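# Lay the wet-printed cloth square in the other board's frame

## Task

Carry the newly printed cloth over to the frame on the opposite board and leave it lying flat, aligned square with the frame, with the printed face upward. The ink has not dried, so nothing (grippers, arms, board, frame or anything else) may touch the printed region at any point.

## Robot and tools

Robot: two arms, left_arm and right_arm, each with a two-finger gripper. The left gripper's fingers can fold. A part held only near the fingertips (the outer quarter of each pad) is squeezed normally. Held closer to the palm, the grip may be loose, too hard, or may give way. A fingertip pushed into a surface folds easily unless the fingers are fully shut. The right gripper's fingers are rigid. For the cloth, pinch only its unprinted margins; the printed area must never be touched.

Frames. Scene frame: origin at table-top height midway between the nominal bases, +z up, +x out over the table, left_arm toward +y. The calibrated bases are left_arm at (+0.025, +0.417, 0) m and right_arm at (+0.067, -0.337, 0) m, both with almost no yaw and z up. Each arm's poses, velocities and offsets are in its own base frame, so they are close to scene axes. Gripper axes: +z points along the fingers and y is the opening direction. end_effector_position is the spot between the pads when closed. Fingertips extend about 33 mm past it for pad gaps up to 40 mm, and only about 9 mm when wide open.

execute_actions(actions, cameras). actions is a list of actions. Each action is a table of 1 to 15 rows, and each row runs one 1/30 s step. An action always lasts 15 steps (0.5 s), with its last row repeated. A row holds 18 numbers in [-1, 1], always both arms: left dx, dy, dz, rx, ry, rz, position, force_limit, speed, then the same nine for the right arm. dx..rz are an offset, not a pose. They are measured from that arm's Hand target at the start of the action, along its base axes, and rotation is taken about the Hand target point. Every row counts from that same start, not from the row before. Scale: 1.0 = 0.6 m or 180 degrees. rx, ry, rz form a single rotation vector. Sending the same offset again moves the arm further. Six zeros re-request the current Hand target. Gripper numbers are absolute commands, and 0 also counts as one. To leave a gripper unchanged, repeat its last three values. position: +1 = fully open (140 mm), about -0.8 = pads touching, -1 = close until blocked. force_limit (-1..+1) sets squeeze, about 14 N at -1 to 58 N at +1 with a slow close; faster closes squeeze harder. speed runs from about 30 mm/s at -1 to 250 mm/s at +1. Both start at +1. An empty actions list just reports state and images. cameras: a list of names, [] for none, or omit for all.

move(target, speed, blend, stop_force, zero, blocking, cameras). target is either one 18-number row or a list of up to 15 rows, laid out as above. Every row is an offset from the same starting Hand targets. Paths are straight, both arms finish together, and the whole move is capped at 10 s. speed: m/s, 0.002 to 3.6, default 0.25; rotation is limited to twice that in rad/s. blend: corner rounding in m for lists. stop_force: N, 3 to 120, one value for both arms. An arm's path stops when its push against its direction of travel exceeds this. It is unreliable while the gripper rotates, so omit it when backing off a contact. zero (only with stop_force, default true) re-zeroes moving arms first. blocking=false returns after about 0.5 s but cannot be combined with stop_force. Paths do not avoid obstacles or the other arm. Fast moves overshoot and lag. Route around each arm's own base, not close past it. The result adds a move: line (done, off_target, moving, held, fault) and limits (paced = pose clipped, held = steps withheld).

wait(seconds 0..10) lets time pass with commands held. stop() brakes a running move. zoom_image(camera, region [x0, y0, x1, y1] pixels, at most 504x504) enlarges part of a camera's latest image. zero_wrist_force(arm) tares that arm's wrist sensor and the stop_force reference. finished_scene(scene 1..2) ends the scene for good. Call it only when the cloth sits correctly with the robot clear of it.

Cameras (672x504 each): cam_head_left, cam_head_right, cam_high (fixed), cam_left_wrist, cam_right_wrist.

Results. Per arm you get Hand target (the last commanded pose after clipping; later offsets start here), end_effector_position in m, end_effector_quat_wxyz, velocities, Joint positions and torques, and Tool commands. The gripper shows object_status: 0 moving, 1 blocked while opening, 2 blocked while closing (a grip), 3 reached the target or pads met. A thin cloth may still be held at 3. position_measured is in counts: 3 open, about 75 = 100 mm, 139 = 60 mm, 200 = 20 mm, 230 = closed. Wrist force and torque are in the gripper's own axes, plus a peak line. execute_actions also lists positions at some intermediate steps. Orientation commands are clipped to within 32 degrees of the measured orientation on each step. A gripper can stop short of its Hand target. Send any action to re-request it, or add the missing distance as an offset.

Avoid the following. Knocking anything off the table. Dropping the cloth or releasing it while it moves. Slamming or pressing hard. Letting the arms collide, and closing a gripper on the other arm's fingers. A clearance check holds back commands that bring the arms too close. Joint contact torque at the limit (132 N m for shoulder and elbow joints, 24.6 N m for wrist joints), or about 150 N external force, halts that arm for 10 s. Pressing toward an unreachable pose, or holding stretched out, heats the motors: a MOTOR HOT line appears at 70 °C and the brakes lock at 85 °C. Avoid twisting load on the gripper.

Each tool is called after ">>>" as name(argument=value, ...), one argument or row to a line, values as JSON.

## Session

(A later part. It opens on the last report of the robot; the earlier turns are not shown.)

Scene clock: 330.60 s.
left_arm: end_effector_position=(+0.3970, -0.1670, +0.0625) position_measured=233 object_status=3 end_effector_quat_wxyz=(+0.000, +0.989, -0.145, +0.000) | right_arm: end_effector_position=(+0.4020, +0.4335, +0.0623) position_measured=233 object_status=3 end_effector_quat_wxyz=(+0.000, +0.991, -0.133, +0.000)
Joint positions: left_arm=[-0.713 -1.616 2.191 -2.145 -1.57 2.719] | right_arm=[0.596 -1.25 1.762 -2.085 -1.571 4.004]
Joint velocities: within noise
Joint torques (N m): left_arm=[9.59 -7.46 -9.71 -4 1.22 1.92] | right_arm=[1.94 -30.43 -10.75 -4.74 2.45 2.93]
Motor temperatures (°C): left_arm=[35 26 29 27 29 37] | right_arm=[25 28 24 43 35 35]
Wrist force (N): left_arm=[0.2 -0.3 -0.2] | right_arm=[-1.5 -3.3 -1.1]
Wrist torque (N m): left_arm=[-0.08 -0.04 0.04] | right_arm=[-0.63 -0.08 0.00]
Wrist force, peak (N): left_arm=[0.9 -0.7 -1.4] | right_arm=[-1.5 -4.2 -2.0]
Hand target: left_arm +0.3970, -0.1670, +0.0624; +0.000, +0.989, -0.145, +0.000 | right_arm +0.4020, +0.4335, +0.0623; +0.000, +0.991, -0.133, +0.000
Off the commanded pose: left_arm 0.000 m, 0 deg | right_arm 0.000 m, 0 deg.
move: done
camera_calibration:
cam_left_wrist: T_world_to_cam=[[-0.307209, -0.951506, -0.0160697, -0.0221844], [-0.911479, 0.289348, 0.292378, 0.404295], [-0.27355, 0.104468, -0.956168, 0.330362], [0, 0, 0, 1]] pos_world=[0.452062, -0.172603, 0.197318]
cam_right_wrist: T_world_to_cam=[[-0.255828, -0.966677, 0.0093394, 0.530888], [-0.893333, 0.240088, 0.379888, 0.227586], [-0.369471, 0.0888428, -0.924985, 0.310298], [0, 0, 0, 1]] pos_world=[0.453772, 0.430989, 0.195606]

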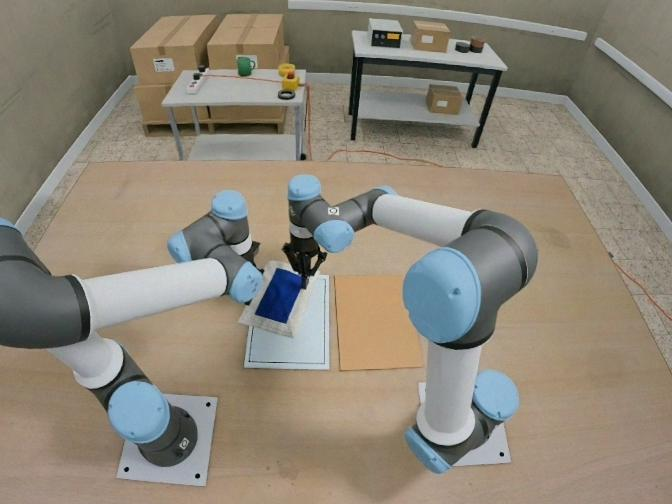

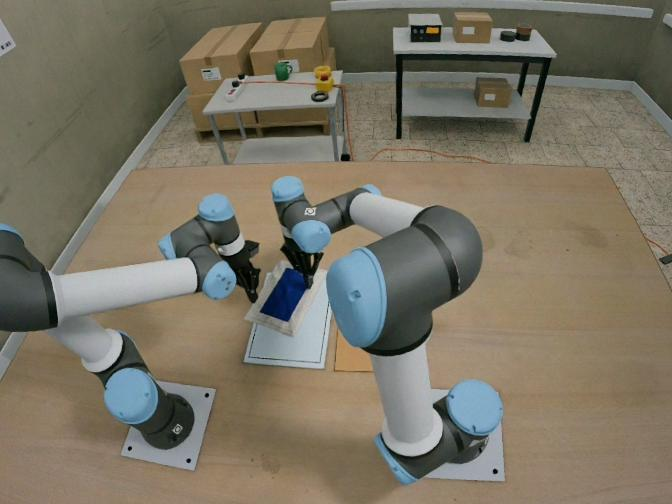

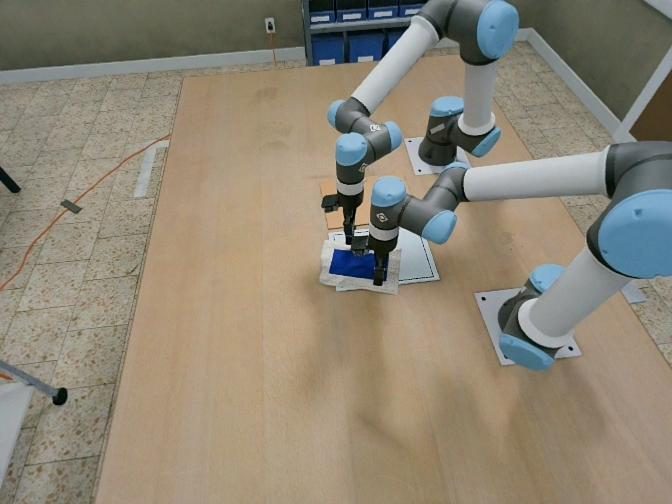

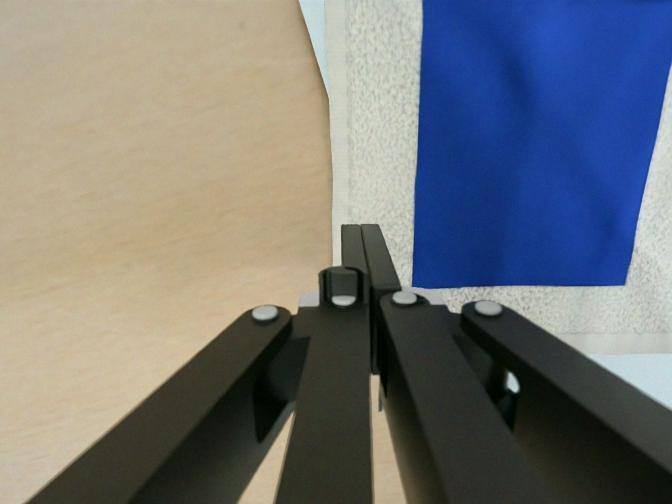

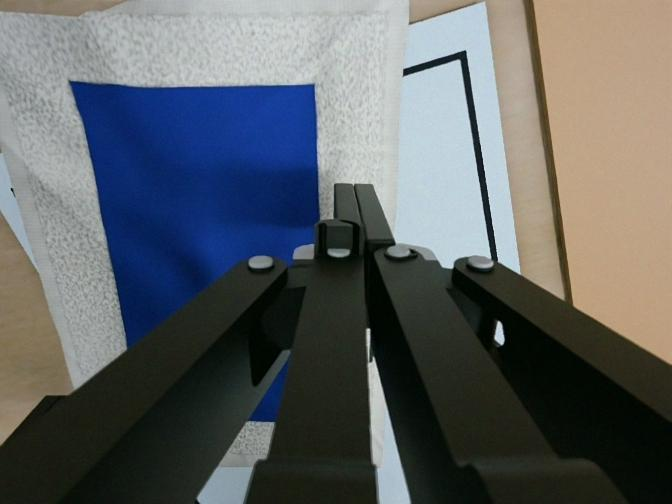

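>>> execute_actions(
  actions=[],
)

Scene clock: 362.97 s.
left_arm: end_effector_position=(+0.3970, -0.1670, +0.0624) position_measured=233 object_status=3 end_effector_quat_wxyz=(+0.000, +0.989, -0.145, +0.000) | right_arm: end_effector_position=(+0.4020, +0.4335, +0.0623) position_measured=233 object_status=3 end_effector_quat_wxyz=(+0.000, +0.991, -0.133, +0.000)
Joint positions: left_arm=[-0.713 -1.615 2.191 -2.145 -1.57 2.719] | right_arm=[0.596 -1.25 1.762 -2.085 -1.571 4.004]
Joint velocities: within noise
Joint torques (N m): left_arm=[7.31 -6.84 -14.69 -3.75 1.24 1.83] | right_arm=[2.87 -30.44 -17.26 -4.16 2.32 2.82]
Motor temperatures (°C): left_arm=[34 26 29 27 29 37] | right_arm=[25 28 24 43 35 35]
Wrist force (N): left_arm=[0.1 -0.4 -0.3] | right_arm=[-1.6 -3.3 -1.1]
Wrist torque (N m): left_arm=[-0.11 -0.03 0.04] | right_arm=[-0.63 -0.07 0.00]
Wrist force, peak (N): left_arm=[0.4 -0.4 -0.4] | right_arm=[-1.6 -3.6 -1.3]
Hand target: left_arm +0.3970, -0.1670, +0.0624; +0.000, +0.989, -0.145, +0.000 | right_arm +0.4020, +0.4335, +0.0623; +0.000, +0.991, -0.133, +0.000
Tool commands: left_gripper/position=-1.0 left_gripper/force_limit=-1.0 left_gripper/speed=+0.0 right_gripper/position=-1.0 right_gripper/force_limit=-1.0 right_gripper/speed=+0.0
Off the commanded pose: left_arm 0.000 m, 0 deg | right_arm 0.000 m, 0 deg.
camera_calibration:
cam_left_wrist: T_world_to_cam=[[-0.307217, -0.951503, -0.0160984, -0.0221765], [-0.911512, 0.28936, 0.292262, 0.404365], [-0.27343, 0.104462, -0.956203, 0.330217], [0, 0, 0, 1]] pos_world=[0.452061, -0.172603, 0.197218]
cam_right_wrist: T_world_to_cam=[[-0.255828, -0.966677, 0.0093394, 0.530888], [-0.893333, 0.240088, 0.379888, 0.227586], [-0.369471, 0.0888428, -0.924985, 0.310298], [0, 0, 0, 1]] pos_world=[0.453772, 0.430989, 0.195606]

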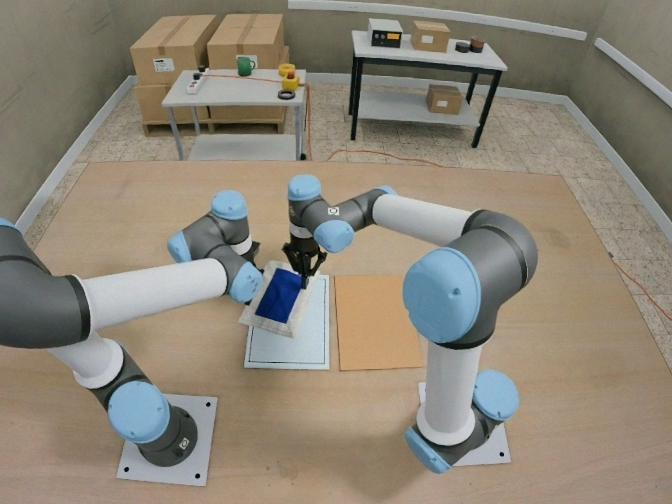

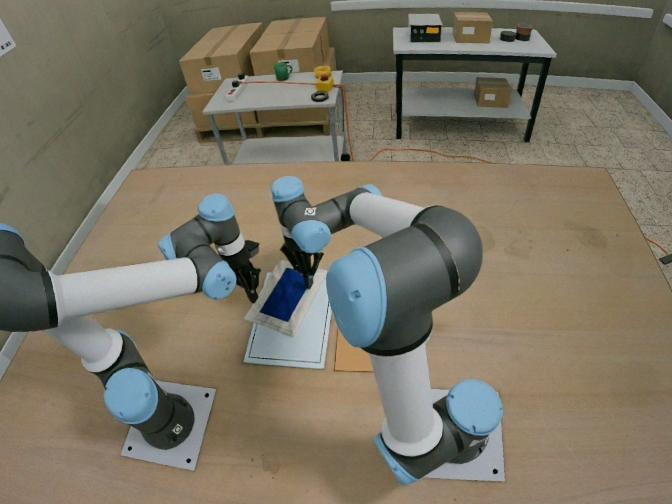

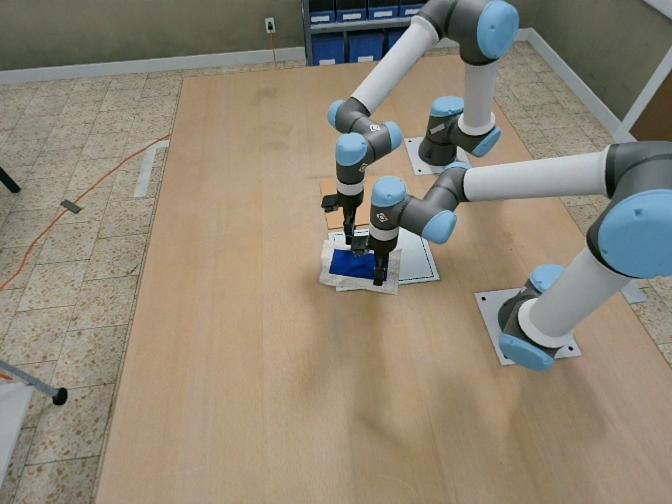

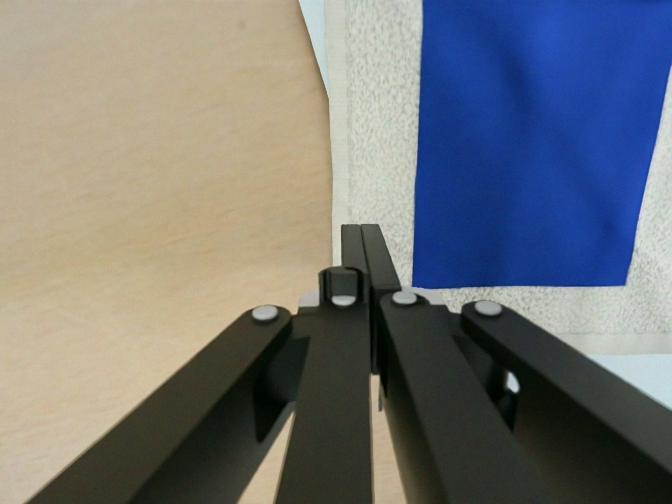

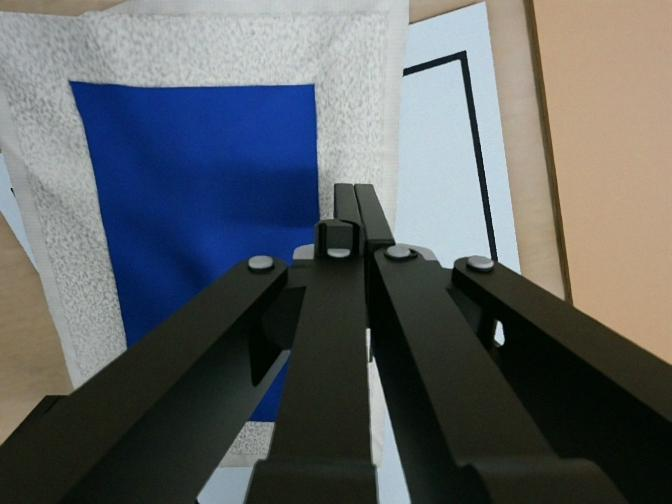

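>>> move(
  target=[
    [-0.003,-0.0095,-0.022,0,0,0,-1,-1,0,0,0,-0.022,0,0,0,-1,-1,0],
  ],
  speed=0.1,
  cameras=["cam_left_wrist"],
)

>>> move(
  target=[
    [0,0,-0.016,0,0,0,-1,-1,0,0,0,-0.016,0,0,0,-1,-1,0],
  ],
  speed=0.004,
  stop_force=4,
  cameras=["cam_left_wrist"],
)

>>> move(
  target=[
    [-0.0823,-0.0378,0,0,0,0.0455,-1,-1,0,-0.046,-0.0238,0,0,0,0.0455,-1,-1,0],
    [-0.1623,-0.0787,0,0,0,0.091,-1,-1,0,-0.093,-0.0462,0,0,0,0.091,-1,-1,0],
  ],
  speed=0.03,
)

Scene clock: 371.63 s.
left_arm: end_effector_position=(+0.3952, -0.1727, +0.0493) position_measured=233 object_status=3 end_effector_quat_wxyz=(+0.000, +0.989, -0.145, +0.000) | right_arm: end_effector_position=(+0.4020, +0.4335, +0.0492) position_measured=233 object_status=3 end_effector_quat_wxyz=(+0.000, +0.991, -0.133, +0.000)
Joint positions: left_arm=[-0.726 -1.592 2.209 -2.187 -1.57 2.706] | right_arm=[0.596 -1.234 1.779 -2.117 -1.571 4.004]
Joint velocities: within noise
Joint torques (N m): left_arm=[-5.75 -6.4 -8.02 -4.08 -1.04 -1.88] | right_arm=[2.23 -31.22 -10.05 -4.71 1.78 2.63]
Motor temperatures (°C): left_arm=[34 26 29 27 29 37] | right_arm=[25 28 24 42 35 35]
Wrist force (N): left_arm=[0.2 -0.2 -0.4] | right_arm=[-1.7 -3.3 -1.0]
Wrist torque (N m): left_arm=[-0.08 -0.04 0.03] | right_arm=[-0.63 -0.05 0.00]
Wrist force, peak (N): left_arm=[0.3 -0.2 -0.9] | right_arm=[-1.9 -3.7 -1.1]
Hand target: left_arm +0.3952, -0.1727, +0.0492; +0.000, +0.989, -0.145, +0.000 | right_arm +0.4020, +0.4335, +0.0491; +0.000, +0.991, -0.133, +0.000
Off the commanded pose: left_arm 0.000 m, 0 deg | right_arm 0.000 m, 0 deg.
move: done
camera_calibration:
cam_left_wrist: T_world_to_cam=[[-0.307217, -0.951503, -0.0160984, -0.0283639], [-0.911512, 0.28936, 0.292262, 0.408202], [-0.27343, 0.104462, -0.956203, 0.317794], [0, 0, 0, 1]] pos_world=[0.450261, -0.178303, 0.184118]
Images, in order (width x height): cam_left_wrist 672x504.

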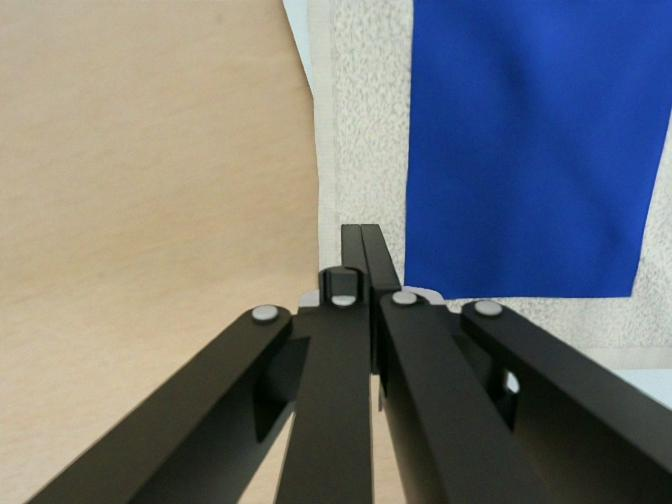

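Scene clock: 375.13 s.
left_arm: end_effector_position=(+0.3952, -0.1727, +0.0413) position_measured=233 object_status=3 end_effector_quat_wxyz=(+0.000, +0.989, -0.145, +0.000) | right_arm: end_effector_position=(+0.4020, +0.4335, +0.0412) position_measured=233 object_status=3 end_effector_quat_wxyz=(+0.000, +0.991, -0.133, +0.000)
Joint positions: left_arm=[-0.726 -1.579 2.221 -2.212 -1.57 2.706] | right_arm=[0.596 -1.223 1.788 -2.137 -1.571 4.004]
Joint velocities: within noise
Joint torques (N m): left_arm=[-7.34 -29.39 -30.4 -1.2 -0.98 -2.03] | right_arm=[1.8 -44.06 -34.65 -1.78 1.61 2.61]
Motor temperatures (°C): left_arm=[34 26 29 27 29 37] | right_arm=[25 28 24 42 35 35]
Wrist force (N): left_arm=[-0.3 -0.4 -4.5] | right_arm=[-1.9 -2.7 -5.5]
Wrist torque (N m): left_arm=[-0.09 -0.03 0.04] | right_arm=[-0.60 -0.07 0.00]
Wrist force, peak (N): left_arm=[0.1 -0.2 -6.4] | right_arm=[-1.6 -3.3 -7.4]
Hand target: left_arm +0.3952, -0.1727, +0.0413; +0.000, +0.989, -0.145, +0.000 (not the last commanded pose) | right_arm +0.4020, +0.4335, +0.0412; +0.000, +0.991, -0.133, +0.000 (not the last commanded pose)
Off the commanded pose: left_arm 0.002 m, 0 deg | right_arm 0.002 m, 0 deg.
move: contact (left_arm, right_arm)
camera_calibration:
cam_left_wrist: T_world_to_cam=[[-0.307189, -0.951514, -0.0160079, -0.0285229], [-0.91152, 0.289361, 0.292234, 0.410549], [-0.273433, 0.104363, -0.956213, 0.31013], [0, 0, 0, 1]] pos_world=[0.450261, -0.178303, 0.176117]
Images, in order (width x height): cam_left_wrist 672x504.

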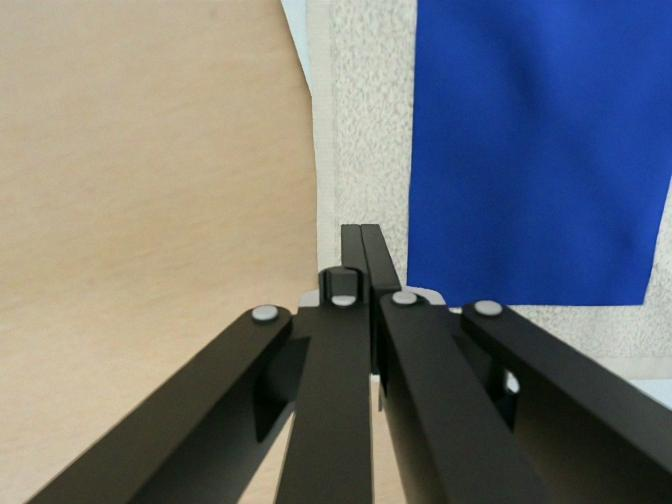

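Scene clock: 380.40 s.
left_arm: end_effector_position=(+0.2979, -0.2199, +0.0413) position_measured=233 object_status=3 end_effector_quat_wxyz=(+0.000, +1.000, -0.003, +0.000) | right_arm: end_effector_position=(+0.3463, +0.4058, +0.0412) position_measured=233 object_status=3 end_effector_quat_wxyz=(+0.000, +1.000, +0.010, +0.000)
Joint positions: left_arm=[-1.004 -1.742 2.365 -2.193 -1.571 2.143] | right_arm=[0.612 -1.346 1.955 -2.182 -1.57 3.734]
Joint velocities: within noise
Joint torques (N m): left_arm=[-7.12 -23.62 -5.46 -0.55 0.95 -2.03] | right_arm=[7.65 -39.34 -7.38 -4.1 2.38 -2.52]
Motor temperatures (°C): left_arm=[34 26 29 27 29 37] | right_arm=[25 28 24 42 35 35]
Wrist force (N): left_arm=[2.0 -0.9 -6.1] | right_arm=[-0.9 -3.7 -3.8]
Wrist torque (N m): left_arm=[-0.05 0.03 0.03] | right_arm=[-0.61 -0.06 0.00]
Wrist force, peak (N): left_arm=[2.0 -1.4 -6.8] | right_arm=[-0.7 -4.2 -4.9]
Hand target: left_arm +0.2978, -0.2199, +0.0413; +0.000, +1.000, -0.003, +0.000 | right_arm +0.3462, +0.4058, +0.0412; +0.000, +1.000, +0.010, +0.000
Off the commanded pose: left_arm 0.000 m, 0 deg | right_arm 0.000 m, 0 deg.
move: done
camera_calibration:
cam_left_wrist: T_world_to_cam=[[-0.0266348, -0.999516, -0.0160451, -0.197473], [-0.956101, 0.0207856, 0.2923, 0.289699], [-0.291825, 0.0231261, -0.956192, 0.276059], [0, 0, 0, 1]] pos_world=[0.352283, -0.209783, 0.176117]
cam_right_wrist: T_world_to_cam=[[0.0270494, -0.999591, 0.00924289, 0.405485], [-0.924789, -0.0215127, 0.379872, 0.30946], [-0.379518, -0.018823, -0.924993, 0.319796], [0, 0, 0, 1]] pos_world=[0.396585, 0.417997, 0.174506]

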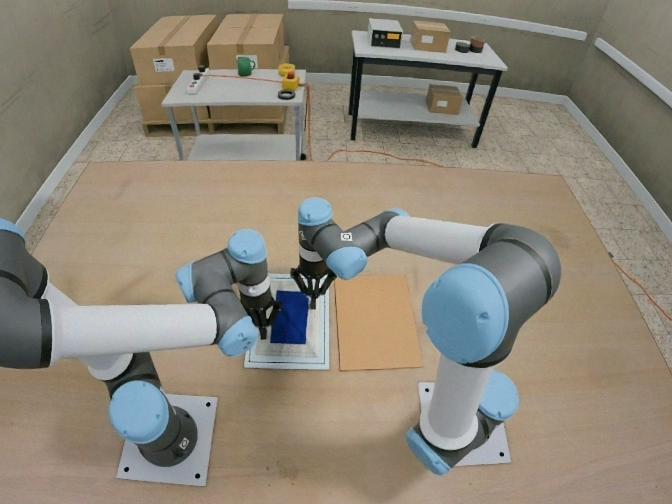

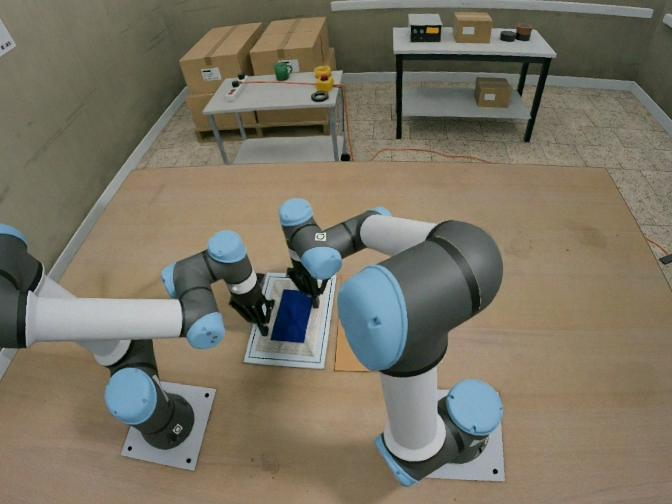

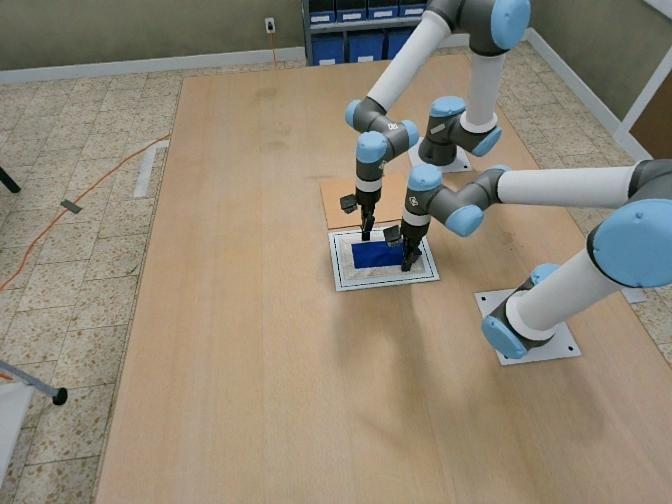

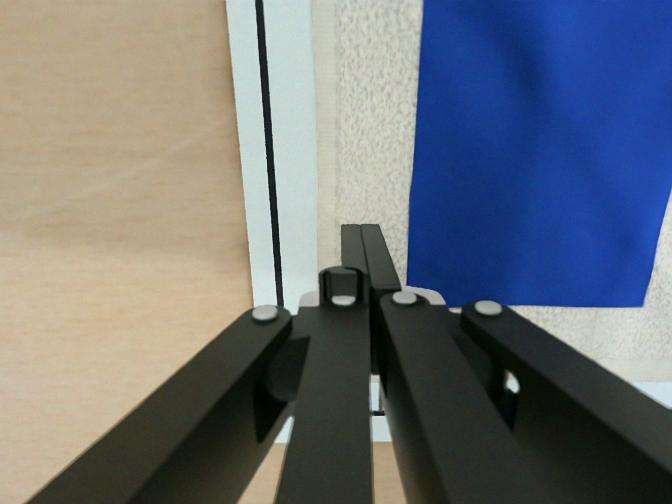

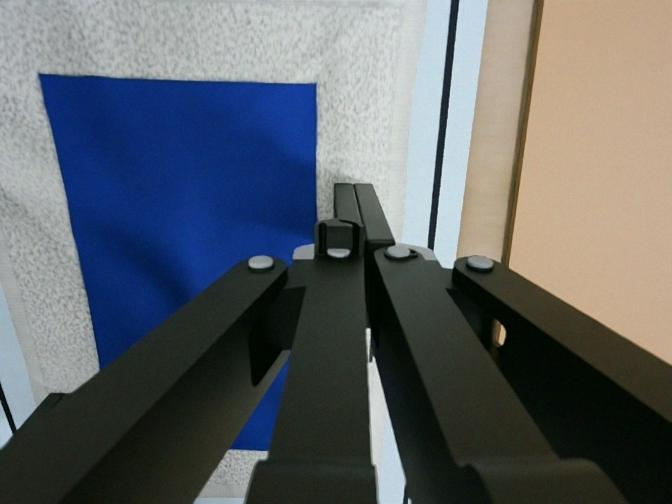

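Works. Lift right first straight up, then left.

>>> move(
  target=[0,0,0.07,0,0,0,-1,-1,0,0,0,0.07,0,0,0,-1,-1,0],
  speed=0.06,
)

>>> zoom_image(
  camera="cam_high",
  region=[310, 210, 460, 310],
)

>>> zoom_image(
  camera="cam_head_left",
  region=[220, 255, 350, 385],
)

Scene clock: 386.00 s.
left_arm: end_effector_position=(+0.2978, -0.2199, +0.0832) position_measured=233 object_status=3 end_effector_quat_wxyz=(+0.000, +1.000, -0.002, +0.000) | right_arm: end_effector_position=(+0.3462, +0.4058, +0.0831) position_measured=233 object_status=3 end_effector_quat_wxyz=(+0.000, +1.000, +0.010, +0.000)
Joint positions: left_arm=[-1.004 -1.813 2.292 -2.049 -1.571 2.142] | right_arm=[0.612 -1.401 1.899 -2.07 -1.57 3.734]
Joint velocities: within noise
Joint torques (N m): left_arm=[-4.47 -23.72 -35.3 -0.77 -0.61 -1.55] | right_arm=[1.04 -40.1 -38.2 -1.49 1.74 -0.81]
Motor temperatures (°C): left_arm=[34 26 29 27 29 37] | right_arm=[25 28 24 42 35 35]
Wrist force (N): left_arm=[0.0 -0.4 -0.3] | right_arm=[-1.7 -3.1 -1.2]
Wrist torque (N m): left_arm=[-0.10 0.02 0.03] | right_arm=[-0.60 -0.03 -0.01]
Wrist force, peak (N): left_arm=[2.6 -0.9 -6.5] | right_arm=[-0.7 -3.9 -3.8]
Hand target: left_arm +0.2978, -0.2199, +0.0833; +0.000, +1.000, -0.003, +0.000 | right_arm +0.3462, +0.4058, +0.0832; +0.000, +1.000, +0.010, +0.000
Off the commanded pose: left_arm 0.000 m, 0 deg | right_arm 0.000 m, 0 deg.
move: done
camera_calibration:
cam_left_wrist: T_world_to_cam=[[-0.0264116, -0.999523, -0.0160121, -0.196888], [-0.956106, 0.0205819, 0.292296, 0.277411], [-0.291827, 0.0230293, -0.956194, 0.316104], [0, 0, 0, 1]] pos_world=[0.352282, -0.209784, 0.218017]
cam_right_wrist: T_world_to_cam=[[0.0272721, -0.999585, 0.00926081, 0.405003], [-0.924782, -0.0217118, 0.379876, 0.293623], [-0.379518, -0.0189243, -0.924991, 0.358595], [0, 0, 0, 1]] pos_world=[0.396585, 0.417996, 0.216406]

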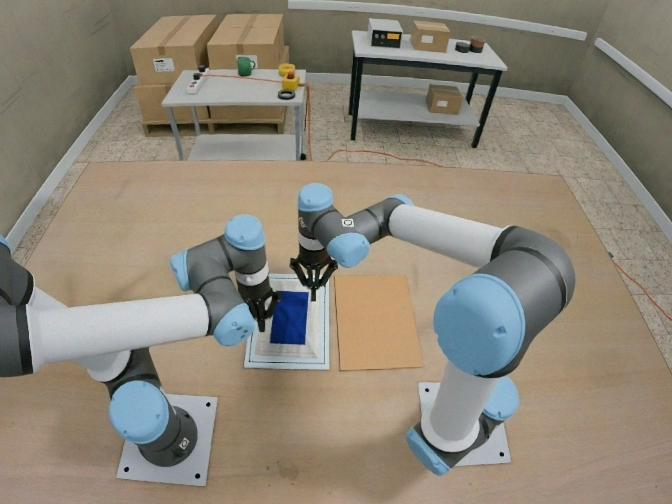

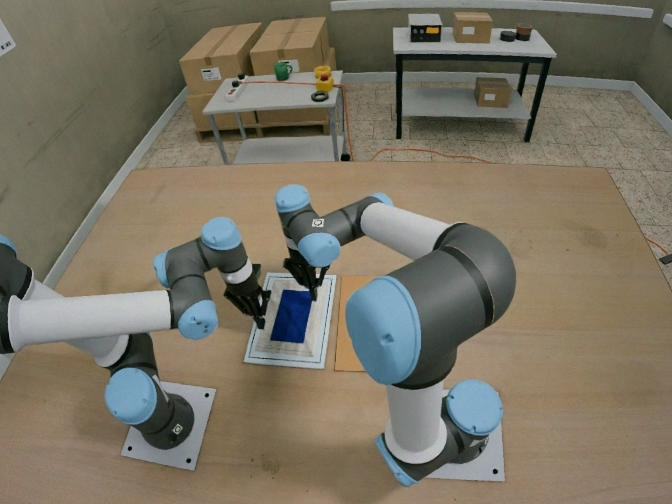

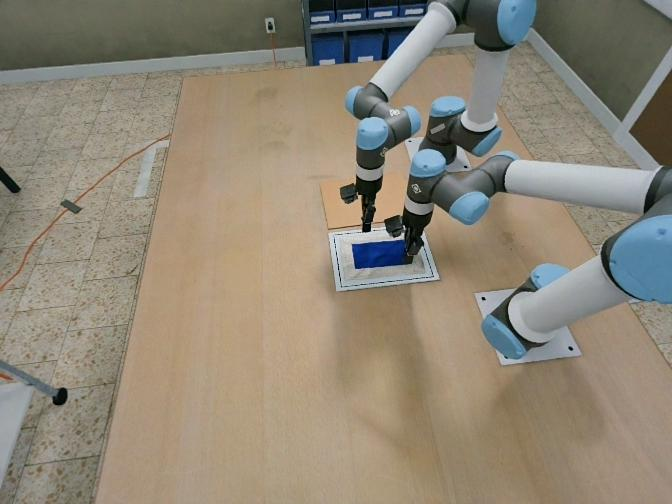

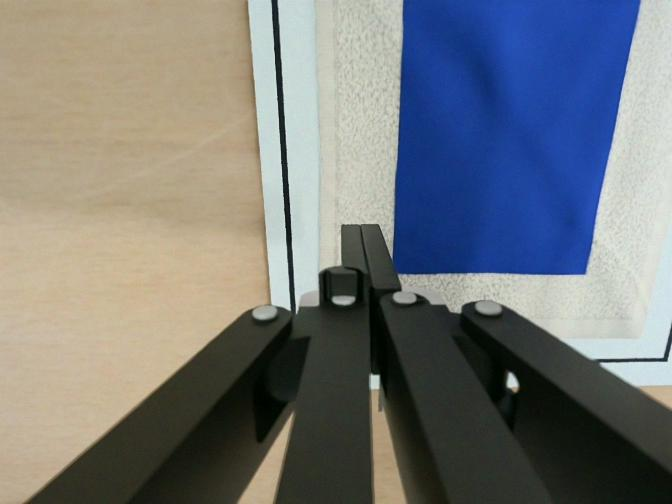

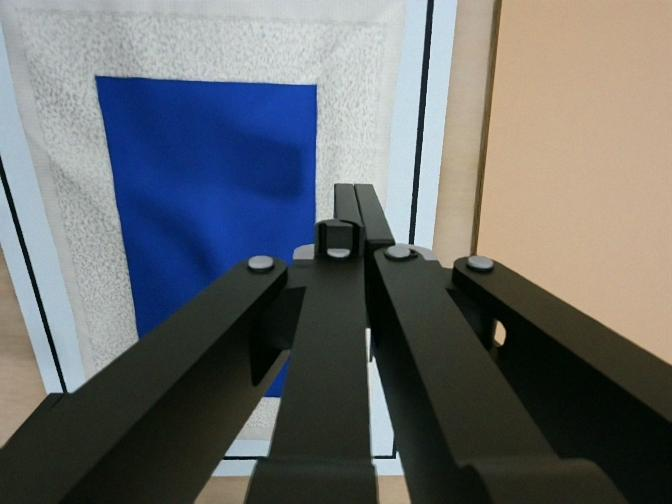

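Scaled by 3.360.

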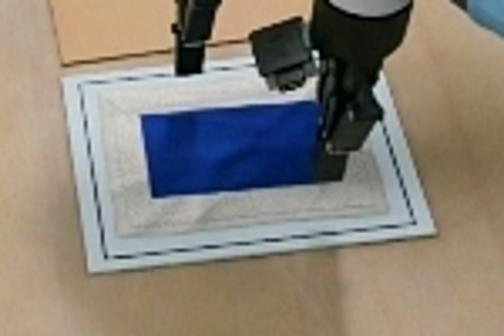

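Scaled by 3.877.

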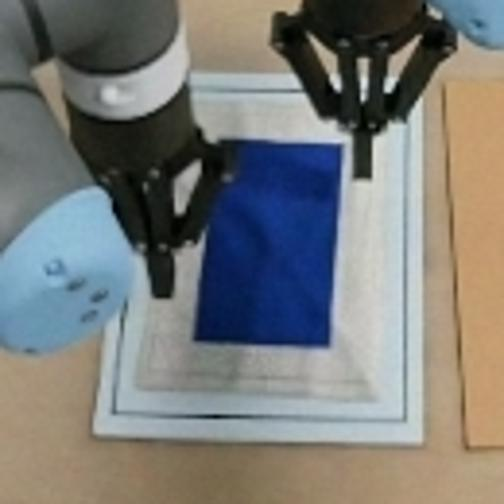

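>>> move(
  target=[
    [0,0,0.15,0,0,0,-1,-1,0,0.05,0,0.28,0,0,0,-1,-1,0],
    [-0.3,-0.05,0.25,0,0,0,-1,-1,0,0.11,0.1,0.35,0,0,0,-1,-1,0],
  ],
  speed=0.2,
  blend=0.03,
)

>>> zoom_image(
  camera="cam_high",
  region=[310, 210, 460, 310],
)

>>> zoom_image(
  camera="cam_head_left",
  region=[220, 255, 350, 385],
)

>>> zoom_image(
  camera="cam_right_wrist",
  region=[50, 0, 554, 400],
)

Scene clock: 395.47 s.
left_arm: end_effector_position=(+0.1179, -0.2499, +0.2332) position_measured=233 object_status=3 end_effector_quat_wxyz=(+0.000, +1.000, -0.003, +0.000) | right_arm: end_effector_position=(+0.4122, +0.4658, +0.2932) position_measured=233 object_status=3 end_effector_quat_wxyz=(+0.000, +1.000, +0.010, +0.000)
Joint positions: left_arm=[-1.632 -2.193 2.1 -1.477 -1.572 1.514] | right_arm=[0.63 -1.293 1.209 -1.488 -1.57 3.753]
Joint velocities: within noise
Joint torques (N m): left_arm=[-7.86 -11.58 -36.79 -1.26 1.57 -1.98] | right_arm=[6.66 -30.96 -41.05 -1.76 -2.58 2.8]
Motor temperatures (°C): left_arm=[34 26 29 27 29 37] | right_arm=[25 28 24 42 35 35]
Wrist force (N): left_arm=[0.1 -0.1 -0.3] | right_arm=[-1.6 -3.0 -1.3]
Wrist torque (N m): left_arm=[-0.04 -0.01 0.05] | right_arm=[-0.58 -0.07 0.01]
Wrist force, peak (N): left_arm=[-1.4 -0.1 -0.7] | right_arm=[-1.9 -2.9 -2.4]
Hand target: left_arm +0.1178, -0.2499, +0.2333; +0.000, +1.000, -0.003, +0.000 | right_arm +0.4122, +0.4658, +0.2932; +0.000, +1.000, +0.010, +0.000
Off the commanded pose: left_arm 0.000 m, 0 deg | right_arm 0.000 m, 0 deg.
move: done
camera_calibration:
cam_left_wrist: T_world_to_cam=[[-0.0264149, -0.999523, -0.0160116, -0.229224], [-0.956097, 0.0205845, 0.292326, 0.0620443], [-0.291857, 0.0230305, -0.956185, 0.407792], [0, 0, 0, 1]] pos_world=[0.172282, -0.239784, 0.368117]
cam_right_wrist: T_world_to_cam=[[0.0271794, -0.999587, 0.00929819, 0.461261], [-0.924785, -0.0216119, 0.379875, 0.276104], [-0.379517, -0.0189236, -0.924991, 0.579118], [0, 0, 0, 1]] pos_world=[0.462585, 0.477996, 0.426506]

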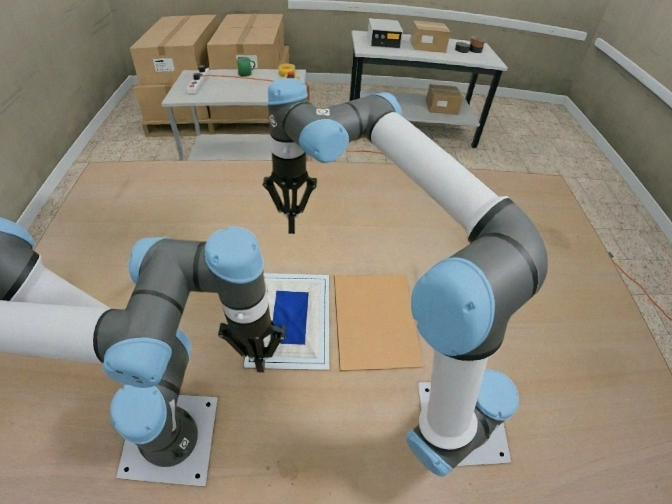

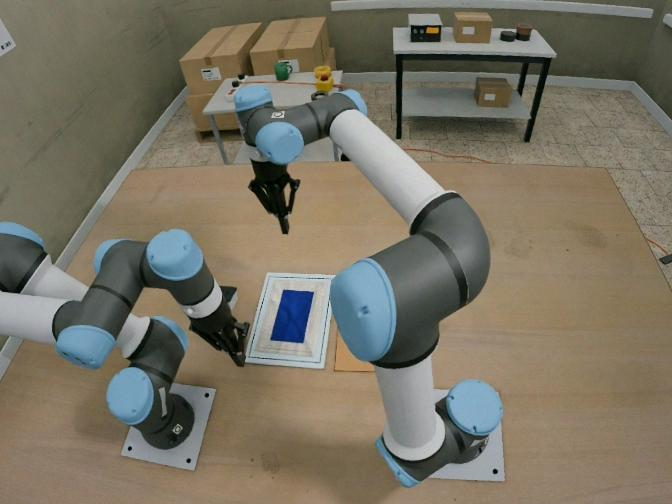

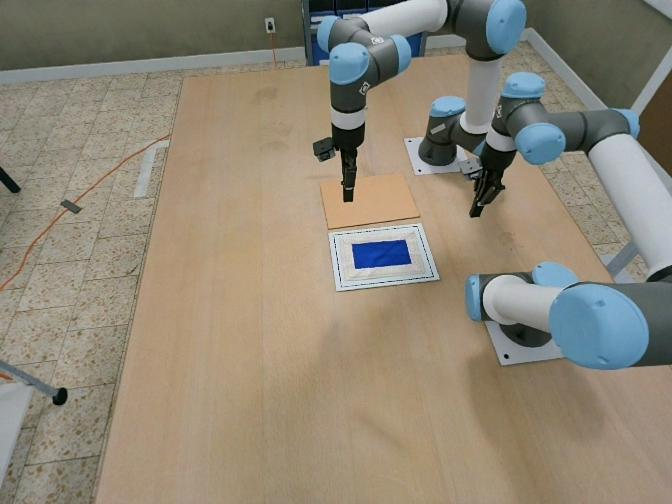

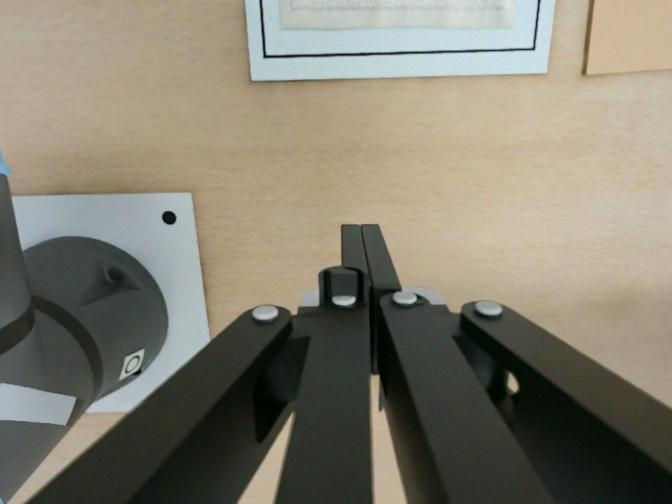

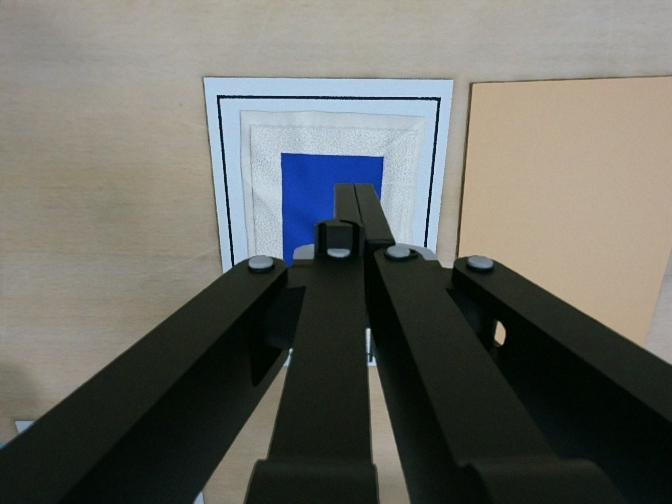

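Scaled by 3.360.

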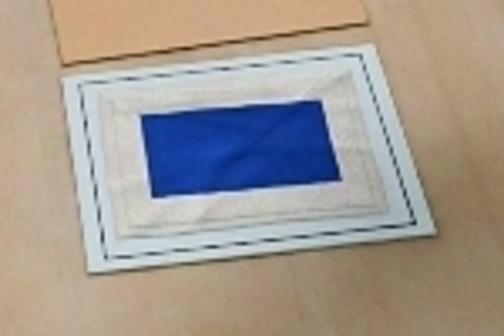

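Scaled by 3.877.

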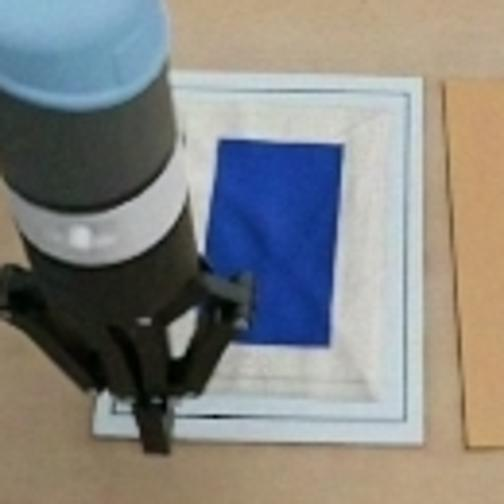

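Scaled by 1.000.

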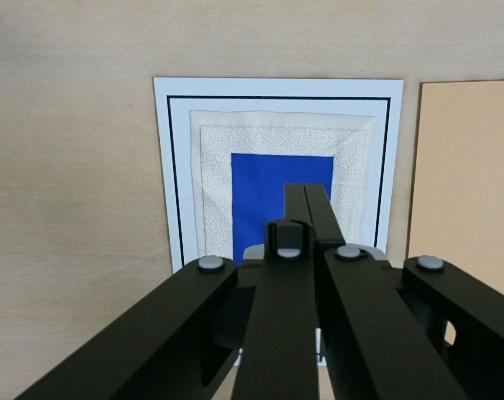

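>>> zoom_image(
  camera="cam_right_wrist",
  region=[200, 70, 460, 265],
)

>>> move(
  target=[0.15,0.0,-0.06,0,0,0,-1,-1,0,0.033,-0.25,-0.02,0,0,0,-1,-1,0],
  speed=0.25,
  cameras=["cam_left_wrist","cam_right_wrist","cam_high","cam_head_right"],
)

>>> zoom_image(
  camera="cam_left_wrist",
  region=[200, 0, 600, 280],
)

>>> zoom_image(
  camera="cam_right_wrist",
  region=[0, 50, 360, 350],
)

Scaled by 1.938.

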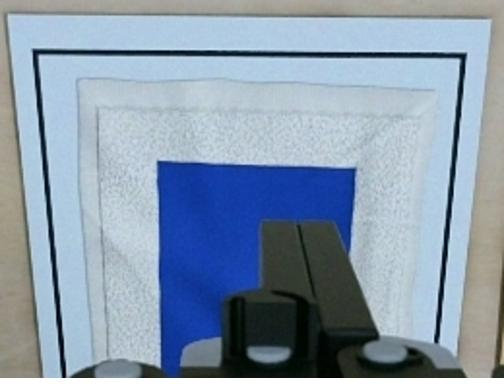

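Scene clock: 402.80 s.
left_arm: end_effector_position=(+0.2077, -0.2499, +0.1973) position_measured=233 object_status=3 end_effector_quat_wxyz=(+0.000, +1.000, -0.002, +0.000) | right_arm: end_effector_position=(+0.4320, +0.3159, +0.2812) position_measured=233 object_status=3 end_effector_quat_wxyz=(+0.000, +1.000, +0.010, +0.000)
Joint positions: left_arm=[-1.3 -2.045 2.127 -1.652 -1.571 1.847] | right_arm=[0.379 -1.509 1.495 -1.558 -1.57 3.502]
Joint velocities: within noise
Joint torques (N m): left_arm=[8.28 8.82 -36.12 -4.33 -1.4 1.98] | right_arm=[-5.76 -37.53 -13.75 -4.76 2.46 -2.63]
Motor temperatures (°C): left_arm=[34 26 29 27 29 37] | right_arm=[25 28 24 42 35 35]
Wrist force (N): left_arm=[0.2 -0.2 -0.2] | right_arm=[-1.9 -2.9 -1.2]
Wrist torque (N m): left_arm=[-0.07 -0.04 0.04] | right_arm=[-0.58 0.00 0.01]
Wrist force, peak (N): left_arm=[-1.0 -0.1 -0.9] | right_arm=[-1.8 -4.6 -1.4]
Hand target: left_arm +0.2078, -0.2499, +0.1973; +0.000, +1.000, -0.003, +0.000 | right_arm +0.4320, +0.3158, +0.2812; +0.000, +1.000, +0.010, +0.000
Off the commanded pose: left_arm 0.000 m, 0 deg | right_arm 0.000 m, 0 deg.
move: done
camera_calibration:
cam_left_wrist: T_world_to_cam=[[-0.0264106, -0.999523, -0.0160173, -0.227428], [-0.956162, 0.0205838, 0.292114, 0.158512], [-0.291645, 0.02303, -0.956249, 0.399544], [0, 0, 0, 1]] pos_world=[0.262082, -0.239784, 0.332117]
cam_right_wrist: T_world_to_cam=[[0.0271806, -0.999587, 0.00929773, 0.310995], [-0.924785, -0.0216131, 0.379875, 0.295734], [-0.379517, -0.0189236, -0.924991, 0.572696], [0, 0, 0, 1]] pos_world=[0.482385, 0.328096, 0.414506]
Images, in order (width x height): cam_head_right 672x504, cam_high 672x504, cam_left_wrist 672x504, cam_right_wrist 672x504.

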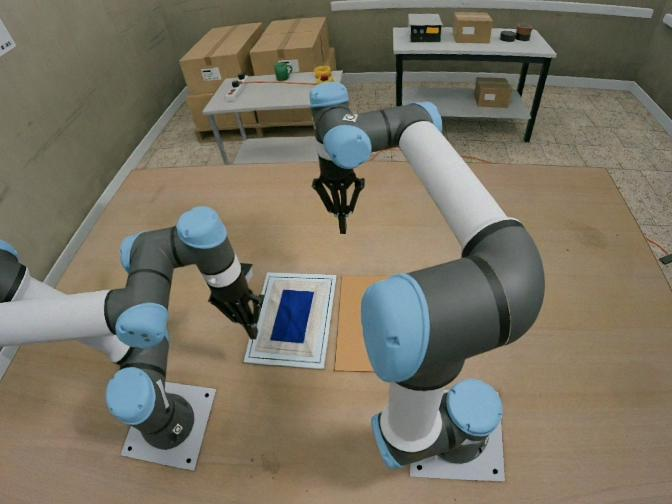

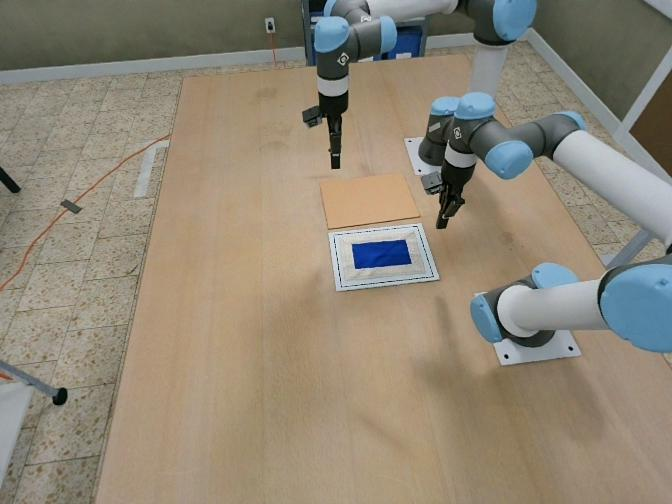

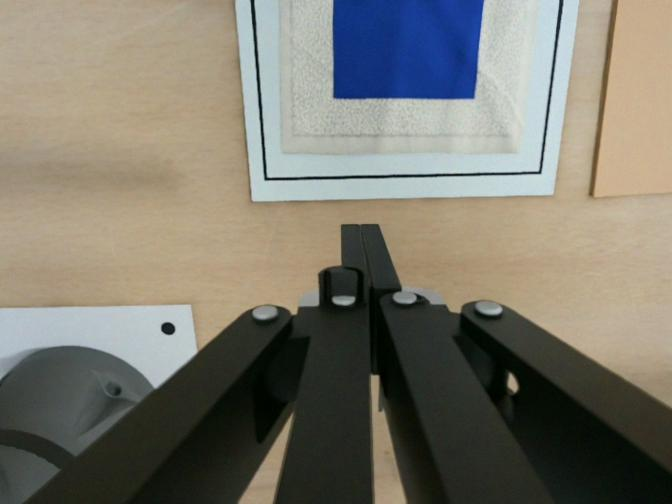

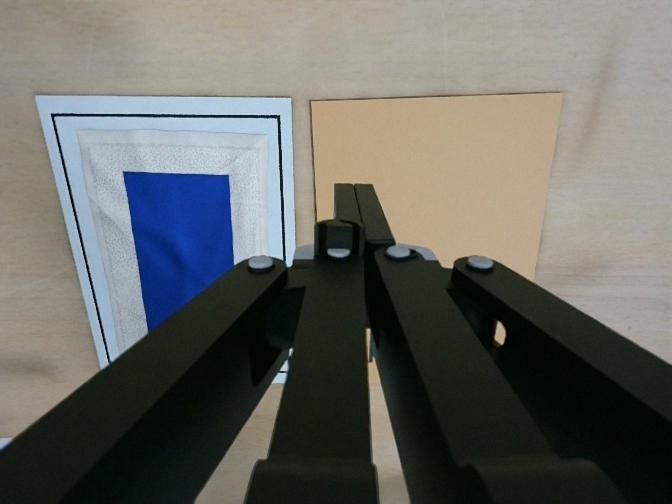

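Scaled by 1.260.

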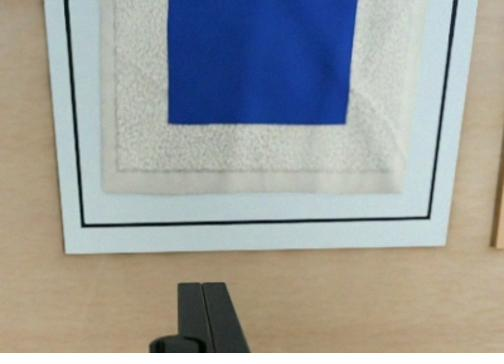

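Scaled by 1.400.

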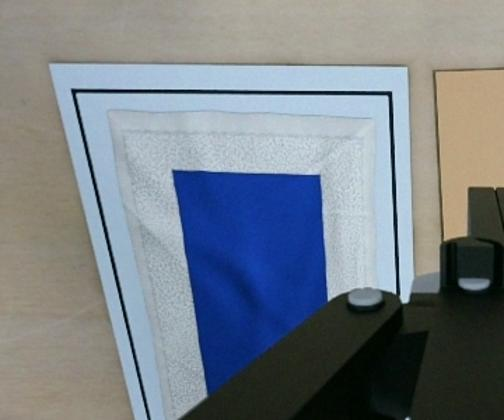

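>>> move(
  target=[
    [0.0755,-0.0515,-0.14,0,0,0,-1,-1,0,-0.0225,0.2643,-0.22,0,0,0,-1,-1,0],
    [0.0805,-0.0515,-0.2455,0,0,0,-1,-1,0,-0.0275,0.2643,-0.3853,0,0,0,-1,-1,0],
  ],
  speed=[0.25,0.1],
  blend=0.01,
  cameras=["cam_left_wrist","cam_right_wrist"],
)

Scene clock: 437.00 s.
left_arm: end_effector_position=(+0.2561, -0.2808, +0.0500) position_measured=233 object_status=3 end_effector_quat_wxyz=(+0.000, +1.000, -0.003, +0.000) | right_arm: end_effector_position=(+0.4156, +0.4743, +0.0501) position_measured=233 object_status=3 end_effector_quat_wxyz=(+0.000, +1.000, +0.010, +0.000)
Joint positions: left_arm=[-1.189 -1.73 2.329 -2.168 -1.571 1.957] | right_arm=[0.638 -1.152 1.656 -2.076 -1.571 3.761]
Joint velocities: within noise
Joint torques (N m): left_arm=[8.85 -0.21 -8.86 -4.2 -1.35 1.81] | right_arm=[6.88 -34.47 -11.51 -4.94 -0.1 2.88]
Motor temperatures (°C): left_arm=[34 26 29 26 29 37] | right_arm=[25 28 24 42 35 35]
Wrist force (N): left_arm=[0.3 -0.3 -0.3] | right_arm=[-1.7 -3.4 -1.4]
Wrist torque (N m): left_arm=[-0.10 -0.05 0.03] | right_arm=[-0.68 -0.03 -0.01]
Wrist force, peak (N): left_arm=[-0.4 -0.4 -1.1] | right_arm=[-1.6 -4.5 -0.9]
Hand target: left_arm +0.2561, -0.2808, +0.0500; +0.000, +1.000, -0.003, +0.000 | right_arm +0.4155, +0.4744, +0.0500; +0.000, +1.000, +0.010, +0.000
Off the commanded pose: left_arm 0.000 m, 0 deg | right_arm 0.000 m, 0 deg.
move: done
camera_calibration:
cam_left_wrist: T_world_to_cam=[[-0.0264114, -0.999523, -0.0160146, -0.259393], [-0.956134, 0.0205831, 0.292205, 0.2484], [-0.291736, 0.0230296, -0.956221, 0.273635], [0, 0, 0, 1]] pos_world=[0.310482, -0.270684, 0.184917]
cam_right_wrist: T_world_to_cam=[[0.027181, -0.999587, 0.00930071, 0.472026], [-0.92482, -0.0216141, 0.379789, 0.371722], [-0.379432, -0.0189245, -0.925026, 0.355635], [0, 0, 0, 1]] pos_world=[0.465885, 0.486596, 0.183406]
Images, in order (width x height): cam_left_wrist 672x504, cam_right_wrist 672x504.

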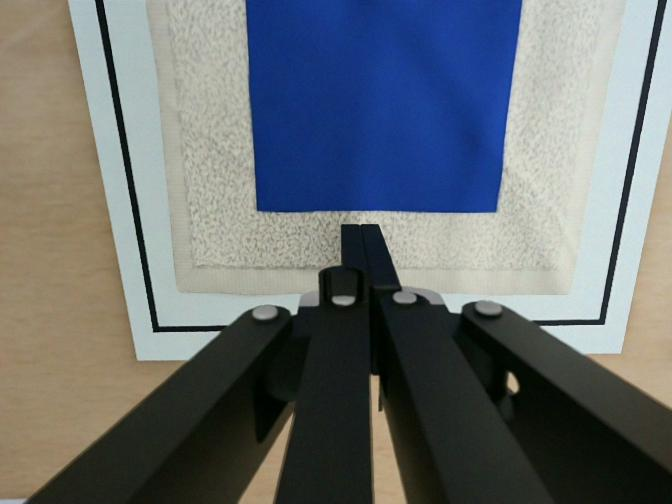

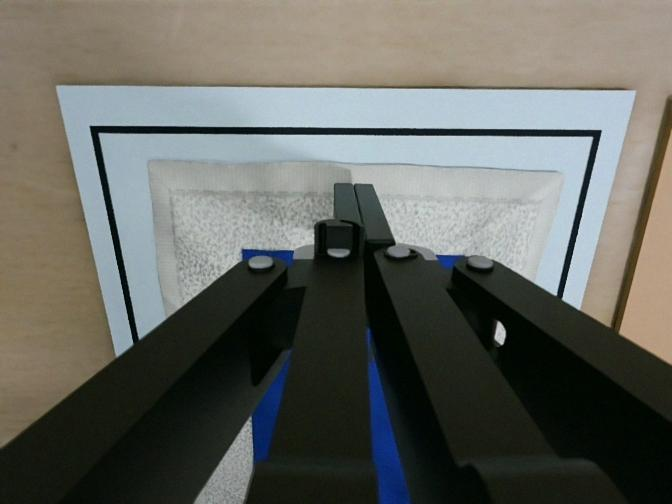

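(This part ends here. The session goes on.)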